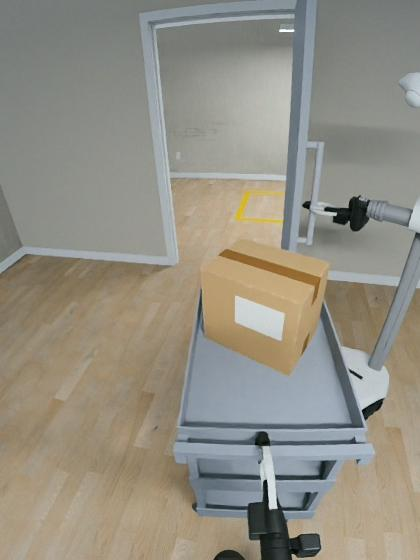

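Emit:
move(r1={"base":{"translate_m":-0.46,"strafe_m":0.5},"pace":"slow","contact_limits":{"translate_m":0.7}}, blocking=false, cameras=[])

Emit:
wait(seconds=9, cameras=["r1_head_camera"])

Scene clock: 756.60 s.
move: r1 moving
r1.base_odometry: x=-3.153 y=+1.826 heading=+0.019
r1.turned_by_wheels: +0.000
r1.turned_by_imu: -0.001
r1.base_tilt: forward=-1.6 right=+1.3
r1.lidar_m: 0.39 0.39 2.85 2.82 3.16 3.33 3.29 2.30 1.92 1.90 2.14 0.44
r1.base_status: translate_m moving; strafe_m moving
r1.joint_positions: lift_m=+0.690 arm_m=+0.000 wrist_yaw_rad=+0.002 wrist_pitch_rad=+0.010 wrist_roll_rad=+1.568 gripper_m=-0.037
r1.joint_status: not commanded
r1.measured_speeds: translate_m=-0.035 strafe_m=+0.037 rotate_rad=-0.002 lift_m=+0.000 arm_m=+0.000 wrist_yaw_rad=+0.000 wrist_pitch_rad=+0.000 wrist_roll_rad=+0.000
r1.motor_effort: lift_m=+24(24) arm_m=-4(4) wheel_0=-9(11) wheel_1=+1(5) wheel_2=+8(9)
r1.servo_current: wrist_yaw_rad=52(65) wrist_pitch_rad=65(65) wrist_roll_rad=33(65) gripper_m=65(65)
r1.contact_limits: translate_m 0.7
r1.hand_pose: x=+0.4595 y=-0.0869 z=+0.8650 quat_wxyz=(+0.708, +0.706, +0.004, -0.003) (m; r1's base frame)
r1.wrist_depth_mm: - - 1098 220 221 1661 - / - - - 162 223 - - / - 469 466 223 225 - - / - 469 466 164 227 - - / - 539 521 166 228 - - / - - 549 188 181 - - / - - 177 158 232 143 -
r2: as last shown
r2.turned_by_imu: +0.002
r2.lidar_m: 0.37 0.59 0.34 0.42 4.61 2.01 1.50 1.46 1.55 1.25 1.20 0.41
r2.motor_effort: lift_m=+20(20) arm_m=-4(4) wheel_0=-22(23) wheel_1=-6(6) wheel_2=+8(8)
r2.servo_current: wrist_yaw_rad=65(72) wrist_pitch_rad=39(46) wrist_roll_rad=52(59) gripper_m=117(124)
r2.contact_limits: translate_m 0.8
r2.wrist_depth_mm: - - 219 165 285 334 387 / - - 220 165 291 336 389 / - - 220 167 287 336 392 / - - 221 167 293 338 392 / - - 223 167 296 342 394 / - - 212 168 177 343 397 / - - 220 - 307 329 -
pictures: none
No camera images: "cameras" was empty.

Scene clock: 764.17 s.
earlier move: r1 done
r1.base_odometry: x=-3.614 y=+2.308 heading=+0.018
r1.turned_by_wheels: +0.000
r1.turned_by_imu: -0.001
r1.base_tilt: forward=-1.6 right=+1.3
r1.lidar_m: 0.45 2.97 2.44 2.43 2.71 2.79 2.78 2.79 2.31 2.30 0.32 0.31
r1.base_status: done
r1.joint_positions: lift_m=+0.690 arm_m=+0.000 wrist_yaw_rad=-0.003 wrist_pitch_rad=+0.010 wrist_roll_rad=+1.568 gripper_m=-0.037
r1.joint_status: not commanded
r1.measured_speeds: all 0
r1.motor_effort: lift_m=+24(24) arm_m=-4(4) wheel_0=-7(12) wheel_1=+1(5) wheel_2=+0(9)
r1.servo_current: wrist_yaw_rad=33(72) wrist_pitch_rad=59(72) wrist_roll_rad=46(72) gripper_m=65(78)
r1.contact_limits: translate_m 0.7
r1.hand_pose: x=+0.4590 y=-0.0883 z=+0.8649 quat_wxyz=(+0.708, +0.706, +0.002, -0.005) (m; r1's base frame)
r1.wrist_depth_mm: - - - - - - - / - - - - - - - / - - - - - - - / - - - - - - - / - - - - - - - / - - - - - 373 1098 / - - - 111 - 1499 1118
r2.base_odometry: x=-2.322 y=-2.341 heading=-0.972
r2.turned_by_wheels: +0.000
r2.turned_by_imu: +0.001
r2.base_tilt: forward=-0.6 right=+0.1
r2.lidar_m: 0.39 3.30 3.49 0.93 1.11 1.94 1.52 1.43 1.55 1.25 1.21 0.42
r2.base_status: not commanded
r2.joint_positions: lift_m=+0.850 arm_m=+0.000 wrist_yaw_rad=-0.009 wrist_pitch_rad=+0.003 wrist_roll_rad=+0.002 gripper_m=-0.028
r2.joint_status: not commanded
r2.measured_speeds: all 0
r2.motor_effort: lift_m=+20(20) arm_m=-4(4) wheel_0=-23(23) wheel_1=-6(7) wheel_2=+8(8)
r2.servo_current: wrist_yaw_rad=65(78) wrist_pitch_rad=39(52) wrist_roll_rad=52(65) gripper_m=117(130)
r2.contact_limits: translate_m 0.8
r2.hand_pose: x=+0.4585 y=-0.0900 z=+1.0271 quat_wxyz=(+1.000, +0.001, +0.002, -0.004) (m; r2's base frame)
r2.wrist_depth_mm: - - 218 165 286 336 384 / - - 219 166 290 334 389 / - - 221 167 286 336 392 / - - 222 167 294 340 394 / - - 224 168 296 342 392 / - - 212 168 178 343 397 / - - 220 - 307 330 -
wait: 7.57 of 9 s (r1 has come to rest)
pictures: r1_head_camera
Images, in order (width x height): r1_head_camera 420x560.

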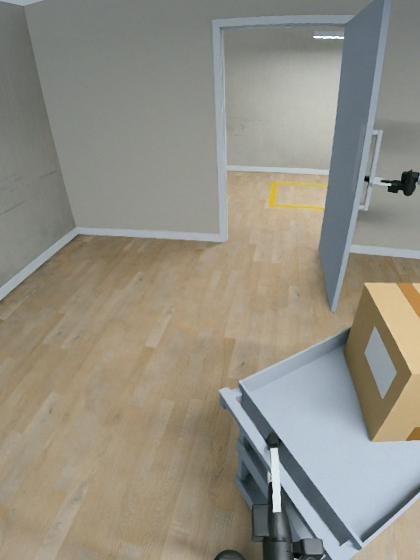

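Emit:
move(r1={"base":{"translate_m":-0.44,"strafe_m":0.345},"contact_limits":{"translate_m":0.7}}, blocking=false, cameras=[])

Emit:
wait(seconds=6, cameras=[])

Emit:
move(r1={"base":{"translate_m":-0.686,"strafe_m":0.139},"contact_limits":{"translate_m":0.7}}, blocking=false, cameras=[])

Emit:
wait(seconds=6, cameras=["r1_head_camera"])

Scene clock: 776.83 s.
move: r1 moving
r1.base_odometry: x=-3.641 y=+2.328 heading=+0.018
r1.turned_by_wheels: +0.000
r1.turned_by_imu: -0.001
r1.base_tilt: forward=-1.5 right=+1.3
r1.lidar_m: 0.45 2.93 2.42 2.42 2.67 2.75 2.74 2.80 2.33 2.31 0.30 0.32
r1.base_status: translate_m moving; strafe_m moving
r1.joint_positions: lift_m=+0.690 arm_m=+0.000 wrist_yaw_rad=-0.003 wrist_pitch_rad=+0.010 wrist_roll_rad=+1.568 gripper_m=-0.037
r1.joint_status: not commanded
r1.measured_speeds: translate_m=-0.103 strafe_m=+0.083 rotate_rad=+0.004 lift_m=+0.000 arm_m=+0.000 wrist_yaw_rad=+0.000 wrist_pitch_rad=+0.000 wrist_roll_rad=+0.000
r1.motor_effort: lift_m=+24(24) arm_m=-4(4) wheel_0=-14(16) wheel_1=+2(4) wheel_2=+7(7)
r1.servo_current: wrist_yaw_rad=65(72) wrist_pitch_rad=65(65) wrist_roll_rad=46(59) gripper_m=59(72)
r1.contact_limits: translate_m 0.7
r1.hand_pose: x=+0.4590 y=-0.0884 z=+0.8649 quat_wxyz=(+0.708, +0.706, +0.002, -0.005) (m; r1's base frame)
r1.wrist_depth_mm: - 492 - - - - - / - - - - - - - / - - - - - - - / - - - - - - - / - - - - - - 1205 / - - - - - 370 384 / - - 182 103 - 1576 1160
r2: as last shown
r2.turned_by_imu: +0.002
r2.base_tilt: forward=-0.6 right=+0.2
r2.lidar_m: 0.41 3.29 3.52 0.97 1.15 1.98 1.50 1.42 1.54 1.23 1.20 0.42
r2.motor_effort: lift_m=+20(20) arm_m=-4(4) wheel_0=-22(23) wheel_1=-6(7) wheel_2=+8(8)
r2.servo_current: wrist_yaw_rad=52(65) wrist_pitch_rad=46(46) wrist_roll_rad=39(52) gripper_m=124(124)
r2.contact_limits: translate_m 0.8
r2.wrist_depth_mm: - - 219 166 283 336 387 / - - 220 165 290 334 387 / - - 221 166 286 336 389 / - - 222 167 294 340 389 / - - 222 167 296 342 397 / - - 212 168 177 345 397 / - - 220 - 306 329 -
pictures: none
No camera images: "cameras" was empty.

Scene clock: 779.60 s.
earlier move: r1 done
r1.base_odometry: x=-4.060 y=+2.645 heading=+0.018
r1.turned_by_wheels: +0.000
r1.turned_by_imu: -0.002
r1.base_tilt: forward=-1.6 right=+1.3
r1.lidar_m: 0.47 2.66 2.19 2.14 2.44 2.28 2.28 2.60 2.55 2.54 0.30 0.32
r1.base_status: done
r1.joint_positions: lift_m=+0.690 arm_m=+0.000 wrist_yaw_rad=-0.006 wrist_pitch_rad=+0.010 wrist_roll_rad=+1.568 gripper_m=-0.037
r1.joint_status: not commanded
r1.measured_speeds: all 0
r1.motor_effort: lift_m=+24(24) arm_m=-4(4) wheel_0=-5(17) wheel_1=+0(4) wheel_2=-4(8)
r1.servo_current: wrist_yaw_rad=52(72) wrist_pitch_rad=46(65) wrist_roll_rad=39(65) gripper_m=65(72)
r1.contact_limits: translate_m 0.7
r1.hand_pose: x=+0.4588 y=-0.0891 z=+0.8649 quat_wxyz=(+0.708, +0.706, +0.002, -0.006) (m; r1's base frame)
r1.wrist_depth_mm: - - - - - - - / - - - - - - - / - - - - - - - / - - - - - - - / - - - - - - - / - - - - - 375 382 / - - - 108 - 1499 1138
r2.base_odometry: x=-2.322 y=-2.341 heading=-0.972
r2.turned_by_wheels: +0.000
r2.turned_by_imu: +0.000
r2.base_tilt: forward=-0.6 right=+0.1
r2.lidar_m: 0.42 3.29 3.51 1.47 4.59 1.96 1.46 1.43 1.55 1.23 1.20 0.41
r2.base_status: not commanded
r2.joint_positions: lift_m=+0.850 arm_m=+0.000 wrist_yaw_rad=-0.009 wrist_pitch_rad=+0.003 wrist_roll_rad=+0.002 gripper_m=-0.028
r2.joint_status: not commanded
r2.measured_speeds: all 0
r2.motor_effort: lift_m=+20(20) arm_m=-4(4) wheel_0=-22(23) wheel_1=-7(7) wheel_2=+8(8)
r2.servo_current: wrist_yaw_rad=52(78) wrist_pitch_rad=46(46) wrist_roll_rad=46(59) gripper_m=117(130)
r2.contact_limits: translate_m 0.8
r2.hand_pose: x=+0.4585 y=-0.0900 z=+1.0271 quat_wxyz=(+1.000, +0.001, +0.002, -0.004) (m; r2's base frame)
r2.wrist_depth_mm: - - 219 165 285 336 387 / - - 220 166 290 336 389 / - - 222 166 287 336 389 / - - 221 167 293 340 392 / - - 223 167 296 342 394 / - - 213 168 177 345 394 / - - 220 - 306 329 -
wait: 2.77 of 6 s (r1 has come to rest)
pictures: none
No camera images: "cameras" was empty.

Scene clock: 780.10 s.
move: r1 moving
r1.base_odometry: x=-4.091 y=+2.650 heading=+0.017
r1.turned_by_wheels: +0.000
r1.turned_by_imu: -0.001
r1.base_tilt: forward=-1.5 right=+1.3
r1.lidar_m: 0.48 2.66 2.19 2.15 2.45 2.27 2.24 2.55 2.57 2.56 0.27 0.33
r1.base_status: translate_m moving; strafe_m moving
r1.joint_positions: lift_m=+0.690 arm_m=+0.000 wrist_yaw_rad=-0.006 wrist_pitch_rad=+0.010 wrist_roll_rad=+1.568 gripper_m=-0.037
r1.joint_status: not commanded
r1.measured_speeds: translate_m=-0.121 strafe_m=+0.025 rotate_rad=+0.002 lift_m=+0.000 arm_m=+0.000 wrist_yaw_rad=+0.000 wrist_pitch_rad=+0.000 wrist_roll_rad=+0.000
r1.motor_effort: lift_m=+24(24) arm_m=-3(4) wheel_0=-11(16) wheel_1=-4(6) wheel_2=+9(9)
r1.servo_current: wrist_yaw_rad=72(72) wrist_pitch_rad=59(59) wrist_roll_rad=52(65) gripper_m=65(72)
r1.contact_limits: translate_m 0.7
r1.hand_pose: x=+0.4588 y=-0.0891 z=+0.8649 quat_wxyz=(+0.708, +0.706, +0.002, -0.006) (m; r1's base frame)
r1.wrist_depth_mm: - - - - - - - / - - - - - - - / - - - - - - - / - - - - - - - / - - - - - - - / - - - - - 373 1118 / - - - 107 - 1537 1138
r2: as last shown
r2.lidar_m: 0.41 3.29 3.45 1.51 4.59 1.99 1.47 1.44 1.56 1.26 1.20 0.41
r2.motor_effort: lift_m=+20(20) arm_m=-3(4) wheel_0=-23(23) wheel_1=-6(7) wheel_2=+8(8)
r2.servo_current: wrist_yaw_rad=59(65) wrist_pitch_rad=39(46) wrist_roll_rad=39(52) gripper_m=124(124)
r2.contact_limits: translate_m 0.8
r2.wrist_depth_mm: - - 219 165 285 334 387 / - - 219 166 293 336 389 / - - 220 166 286 338 387 / - - 221 167 291 340 392 / - - 223 167 296 342 394 / - - 213 167 178 343 399 / - - 220 - 306 330 -
pictures: none
No camera images: "cameras" was empty.

Scene clock: 783.40 s.
earlier move: r1 done
r1.base_odometry: x=-4.748 y=+2.772 heading=+0.018
r1.turned_by_wheels: +0.000
r1.turned_by_imu: +0.001
r1.base_tilt: forward=-1.6 right=+1.2
r1.lidar_m: 0.43 2.64 2.16 2.14 1.93 1.57 1.59 1.82 2.57 2.56 0.39 0.36
r1.base_status: done
r1.joint_positions: lift_m=+0.690 arm_m=+0.000 wrist_yaw_rad=+0.001 wrist_pitch_rad=+0.010 wrist_roll_rad=+1.568 gripper_m=-0.037
r1.joint_status: not commanded
r1.measured_speeds: all 0
r1.motor_effort: lift_m=+24(24) arm_m=-4(4) wheel_0=-2(16) wheel_1=-2(7) wheel_2=+0(12)
r1.servo_current: wrist_yaw_rad=52(72) wrist_pitch_rad=46(65) wrist_roll_rad=65(65) gripper_m=59(72)
r1.contact_limits: translate_m 0.7
r1.hand_pose: x=+0.4594 y=-0.0871 z=+0.8649 quat_wxyz=(+0.708, +0.706, +0.004, -0.003) (m; r1's base frame)
r1.wrist_depth_mm: - 357 364 - 156 159 - / - 413 415 107 168 169 - / - 544 504 113 182 182 - / - - - - 198 - - / - - - - 216 1576 - / - - - - 181 1618 1281 / - - 177 158 260 144 1182
r2.base_odometry: x=-2.322 y=-2.341 heading=-0.972
r2.turned_by_wheels: +0.000
r2.turned_by_imu: +0.000
r2.base_tilt: forward=-0.6 right=+0.2
r2.lidar_m: 0.41 3.29 3.50 2.12 4.60 2.00 1.49 1.43 1.54 1.25 1.20 0.39
r2.base_status: not commanded
r2.joint_positions: lift_m=+0.850 arm_m=+0.000 wrist_yaw_rad=-0.009 wrist_pitch_rad=+0.003 wrist_roll_rad=+0.002 gripper_m=-0.028
r2.joint_status: not commanded
r2.measured_speeds: all 0
r2.motor_effort: lift_m=+20(20) arm_m=-4(4) wheel_0=-23(23) wheel_1=-7(7) wheel_2=+8(8)
r2.servo_current: wrist_yaw_rad=65(85) wrist_pitch_rad=39(52) wrist_roll_rad=46(59) gripper_m=124(130)
r2.contact_limits: translate_m 0.8
r2.hand_pose: x=+0.4585 y=-0.0900 z=+1.0271 quat_wxyz=(+1.000, +0.001, +0.002, -0.004) (m; r2's base frame)
r2.wrist_depth_mm: - - 219 165 285 334 387 / - - 220 166 291 336 389 / - - 221 166 286 338 389 / - - 221 167 293 340 394 / - - 222 167 296 342 394 / - - 212 168 177 345 397 / - - 220 - 307 329 -
wait: 3.30 of 6 s (r1 has come to rest)
pictures: r1_head_camera
Images, in order (width x height): r1_head_camera 420x560.

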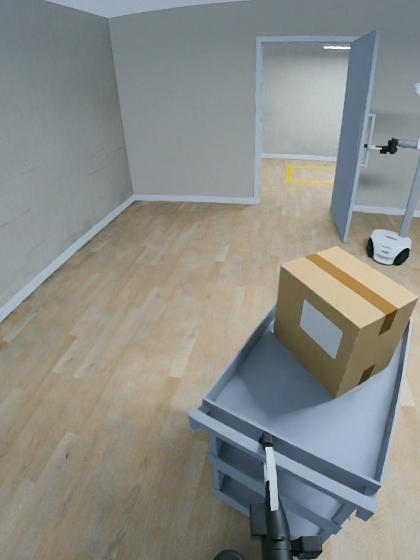

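Emit:
move(r1={"base":{"rotate_rad":-0.2},"pace":"slow"}, blocking=false, cameras=[])

Emit:
wait(seconds=3, cameras=[])

Emit:
move(r1={"base":{"strafe_m":-0.08},"pace":"slow","contact_limits":{"strafe_m":0.7}}, blocking=false, cameras=[])

Emit:
wait(seconds=3, cameras=["r1_head_camera"])

Scene clock: 793.43 s.
move: r1 moving
r1.base_odometry: x=-4.748 y=+2.772 heading=-0.104
r1.turned_by_wheels: -0.122
r1.turned_by_imu: -0.123
r1.base_tilt: forward=-1.6 right=+1.3
r1.lidar_m: 0.39 2.89 2.22 2.15 2.11 1.63 1.59 1.70 2.48 2.55 2.69 0.38
r1.base_status: rotate_rad moving
r1.joint_positions: lift_m=+0.690 arm_m=+0.000 wrist_yaw_rad=+0.006 wrist_pitch_rad=+0.010 wrist_roll_rad=+1.568 gripper_m=-0.037
r1.joint_status: not commanded
r1.measured_speeds: translate_m=+0.000 strafe_m=+0.000 rotate_rad=-0.429 lift_m=+0.000 arm_m=+0.000 wrist_yaw_rad=+0.000 wrist_pitch_rad=+0.000 wrist_roll_rad=+0.000
r1.motor_effort: lift_m=+24(24) arm_m=-3(4) wheel_0=+12(15) wheel_1=+5(8) wheel_2=+8(8)
r1.servo_current: wrist_yaw_rad=52(59) wrist_pitch_rad=59(59) wrist_roll_rad=52(52) gripper_m=72(72)
r1.hand_pose: x=+0.4598 y=-0.0857 z=+0.8649 quat_wxyz=(+0.708, +0.706, +0.006, -0.001) (m; r1's base frame)
r1.wrist_depth_mm: - 402 404 110 166 167 - / - 394 402 116 177 177 - / - 480 473 122 188 - - / - - 574 133 202 - - / - - - - 216 1618 - / - - - - 183 1576 - / - - 177 159 180 143 1182
r2: as last shown
r2.turned_by_imu: +0.001
r2.base_tilt: forward=-0.6 right=+0.1
r2.lidar_m: 0.39 3.28 3.48 2.10 4.59 2.01 1.50 1.44 1.55 1.26 1.22 0.37
r2.motor_effort: lift_m=+20(20) arm_m=-3(4) wheel_0=-22(23) wheel_1=-7(7) wheel_2=+8(8)
r2.servo_current: wrist_yaw_rad=59(65) wrist_pitch_rad=46(46) wrist_roll_rad=46(59) gripper_m=124(130)
r2.contact_limits: translate_m 0.8
r2.wrist_depth_mm: - - 218 165 285 334 387 / - - 220 166 291 336 387 / - - 220 167 286 336 392 / - - 221 167 296 342 392 / - - 223 167 296 343 397 / - - 213 168 177 347 397 / - - 219 - 306 329 -
pictures: none
No camera images: "cameras" was empty.

Scene clock: 794.10 s.
earlier move: r1 done
r1.base_odometry: x=-4.748 y=+2.772 heading=-0.182
r1.turned_by_wheels: -0.078
r1.turned_by_imu: -0.079
r1.base_tilt: forward=-1.6 right=+1.2
r1.lidar_m: 0.40 3.14 2.25 2.15 2.26 1.66 1.57 1.66 2.30 2.55 2.66 0.39
r1.base_status: done
r1.joint_positions: lift_m=+0.690 arm_m=+0.000 wrist_yaw_rad=-0.002 wrist_pitch_rad=+0.010 wrist_roll_rad=+1.568 gripper_m=-0.037
r1.joint_status: not commanded
r1.measured_speeds: all 0
r1.motor_effort: lift_m=+24(24) arm_m=-2(4) wheel_0=+1(15) wheel_1=+1(8) wheel_2=-2(8)
r1.servo_current: wrist_yaw_rad=33(72) wrist_pitch_rad=59(65) wrist_roll_rad=52(59) gripper_m=65(72)
r1.hand_pose: x=+0.4591 y=-0.0879 z=+0.8649 quat_wxyz=(+0.708, +0.706, +0.003, -0.004) (m; r1's base frame)
r1.wrist_depth_mm: - - - - 200 - - / - 496 477 146 206 - - / - 439 436 151 211 - - / - 504 496 156 217 - - / - - 569 161 224 - - / - - 627 189 181 1576 - / - - 177 158 237 143 -
r2.base_odometry: x=-2.322 y=-2.341 heading=-0.972
r2.turned_by_wheels: +0.000
r2.turned_by_imu: +0.000
r2.base_tilt: forward=-0.6 right=+0.1
r2.lidar_m: 0.41 3.28 3.50 2.07 4.58 1.98 1.50 1.44 1.52 1.26 1.21 0.42
r2.base_status: not commanded
r2.joint_positions: lift_m=+0.850 arm_m=+0.000 wrist_yaw_rad=-0.009 wrist_pitch_rad=+0.003 wrist_roll_rad=+0.002 gripper_m=-0.028
r2.joint_status: not commanded
r2.measured_speeds: all 0
r2.motor_effort: lift_m=+20(20) arm_m=-4(4) wheel_0=-22(23) wheel_1=-6(7) wheel_2=+8(8)
r2.servo_current: wrist_yaw_rad=59(72) wrist_pitch_rad=39(46) wrist_roll_rad=46(59) gripper_m=117(130)
r2.contact_limits: translate_m 0.8
r2.hand_pose: x=+0.4585 y=-0.0900 z=+1.0271 quat_wxyz=(+1.000, +0.001, +0.002, -0.004) (m; r2's base frame)
r2.wrist_depth_mm: - - 219 165 283 336 389 / - - 220 167 290 336 389 / - - 220 167 287 338 389 / - - 221 167 293 340 392 / - - 223 167 296 343 392 / - - 213 167 177 343 399 / - - 220 - 306 330 -
wait: 0.67 of 3 s (r1 has come to rest)
pictures: none
No camera images: "cameras" was empty.

Scene clock: 794.60 s.
move: r1 moving
r1.base_odometry: x=-4.751 y=+2.757 heading=-0.182
r1.turned_by_wheels: +0.000
r1.turned_by_imu: +0.000
r1.base_tilt: forward=-1.6 right=+1.3
r1.lidar_m: 0.40 0.49 2.27 2.15 2.27 1.65 1.59 1.67 2.31 2.53 2.63 0.40
r1.base_status: strafe_m moving
r1.joint_positions: lift_m=+0.690 arm_m=+0.000 wrist_yaw_rad=-0.001 wrist_pitch_rad=+0.010 wrist_roll_rad=+1.568 gripper_m=-0.037
r1.joint_status: not commanded
r1.measured_speeds: translate_m=+0.000 strafe_m=-0.056 rotate_rad=+0.001 lift_m=+0.000 arm_m=+0.000 wrist_yaw_rad=+0.005 wrist_pitch_rad=+0.000 wrist_roll_rad=+0.000
r1.motor_effort: lift_m=+24(24) arm_m=-2(3) wheel_0=+8(10) wheel_1=-6(6) wheel_2=+1(2)
r1.servo_current: wrist_yaw_rad=46(59) wrist_pitch_rad=65(65) wrist_roll_rad=52(59) gripper_m=59(65)
r1.contact_limits: strafe_m 0.7
r1.hand_pose: x=+0.4591 y=-0.0878 z=+0.8649 quat_wxyz=(+0.708, +0.706, +0.003, -0.004) (m; r1's base frame)
r1.wrist_depth_mm: - - 574 - 195 - - / - 452 455 - 202 - - / - 436 442 148 208 - - / - 525 500 154 216 - - / - - 580 159 223 - - / - - - 187 181 1708 - / - - 176 160 239 144 -
r2: as last shown
r2.lidar_m: 0.40 3.30 3.50 2.07 4.57 1.99 1.51 1.44 1.55 1.26 1.21 0.42
r2.servo_current: wrist_yaw_rad=59(65) wrist_pitch_rad=46(46) wrist_roll_rad=46(59) gripper_m=124(124)
r2.contact_limits: translate_m 0.8
r2.wrist_depth_mm: - - 220 165 285 338 387 / - - 220 166 290 336 387 / - - 222 166 286 338 387 / - - 221 167 296 340 389 / - - 222 167 296 340 397 / - - 213 168 177 345 397 / - - 220 - 306 330 -
pictures: none
No camera images: "cameras" was empty.

Scene clock: 796.03 s.
earlier move: r1 done
r1.base_odometry: x=-4.763 y=+2.693 heading=-0.182
r1.turned_by_wheels: +0.000
r1.turned_by_imu: +0.000
r1.base_tilt: forward=-1.6 right=+1.3
r1.lidar_m: 0.37 0.48 2.31 2.23 2.26 1.66 1.57 1.66 2.30 2.47 2.57 0.39
r1.base_status: done
r1.joint_positions: lift_m=+0.690 arm_m=+0.000 wrist_yaw_rad=+0.000 wrist_pitch_rad=+0.010 wrist_roll_rad=+1.568 gripper_m=-0.037
r1.joint_status: not commanded
r1.measured_speeds: all 0
r1.motor_effort: lift_m=+24(24) arm_m=+0(3) wheel_0=+6(12) wheel_1=-1(6) wheel_2=+0(2)
r1.servo_current: wrist_yaw_rad=26(65) wrist_pitch_rad=65(72) wrist_roll_rad=59(65) gripper_m=65(72)
r1.contact_limits: strafe_m 0.7
r1.hand_pose: x=+0.4593 y=-0.0874 z=+0.8649 quat_wxyz=(+0.708, +0.706, +0.004, -0.003) (m; r1's base frame)
r1.wrist_depth_mm: - - - - 208 1499 - / - - 525 153 213 - - / - 436 442 156 216 - - / - 496 480 160 220 - - / - - 554 163 225 - - / - - 591 189 181 1618 - / - - 177 158 235 144 -
r2.base_odometry: x=-2.322 y=-2.341 heading=-0.972
r2.turned_by_wheels: +0.000
r2.turned_by_imu: +0.000
r2.base_tilt: forward=-0.6 right=+0.1
r2.lidar_m: 0.40 3.30 3.48 2.04 4.60 2.01 1.49 1.46 1.55 1.27 1.19 0.42
r2.base_status: not commanded
r2.joint_positions: lift_m=+0.850 arm_m=+0.000 wrist_yaw_rad=-0.009 wrist_pitch_rad=+0.003 wrist_roll_rad=+0.002 gripper_m=-0.028
r2.joint_status: not commanded
r2.measured_speeds: all 0
r2.motor_effort: lift_m=+20(20) arm_m=-4(4) wheel_0=-22(23) wheel_1=-7(7) wheel_2=+8(8)
r2.servo_current: wrist_yaw_rad=52(72) wrist_pitch_rad=39(52) wrist_roll_rad=52(59) gripper_m=117(130)
r2.contact_limits: translate_m 0.8
r2.hand_pose: x=+0.4585 y=-0.0900 z=+1.0271 quat_wxyz=(+1.000, +0.001, +0.002, -0.004) (m; r2's base frame)
r2.wrist_depth_mm: - - 220 165 285 334 387 / - - 220 166 290 336 387 / - - 220 167 286 340 387 / - - 222 167 294 340 392 / - - 223 168 294 342 394 / - - 213 168 178 345 397 / - - 220 - 306 329 -
wait: 1.43 of 3 s (r1 has come to rest)
pictures: r1_head_camera
Images, in order (width x height): r1_head_camera 420x560.

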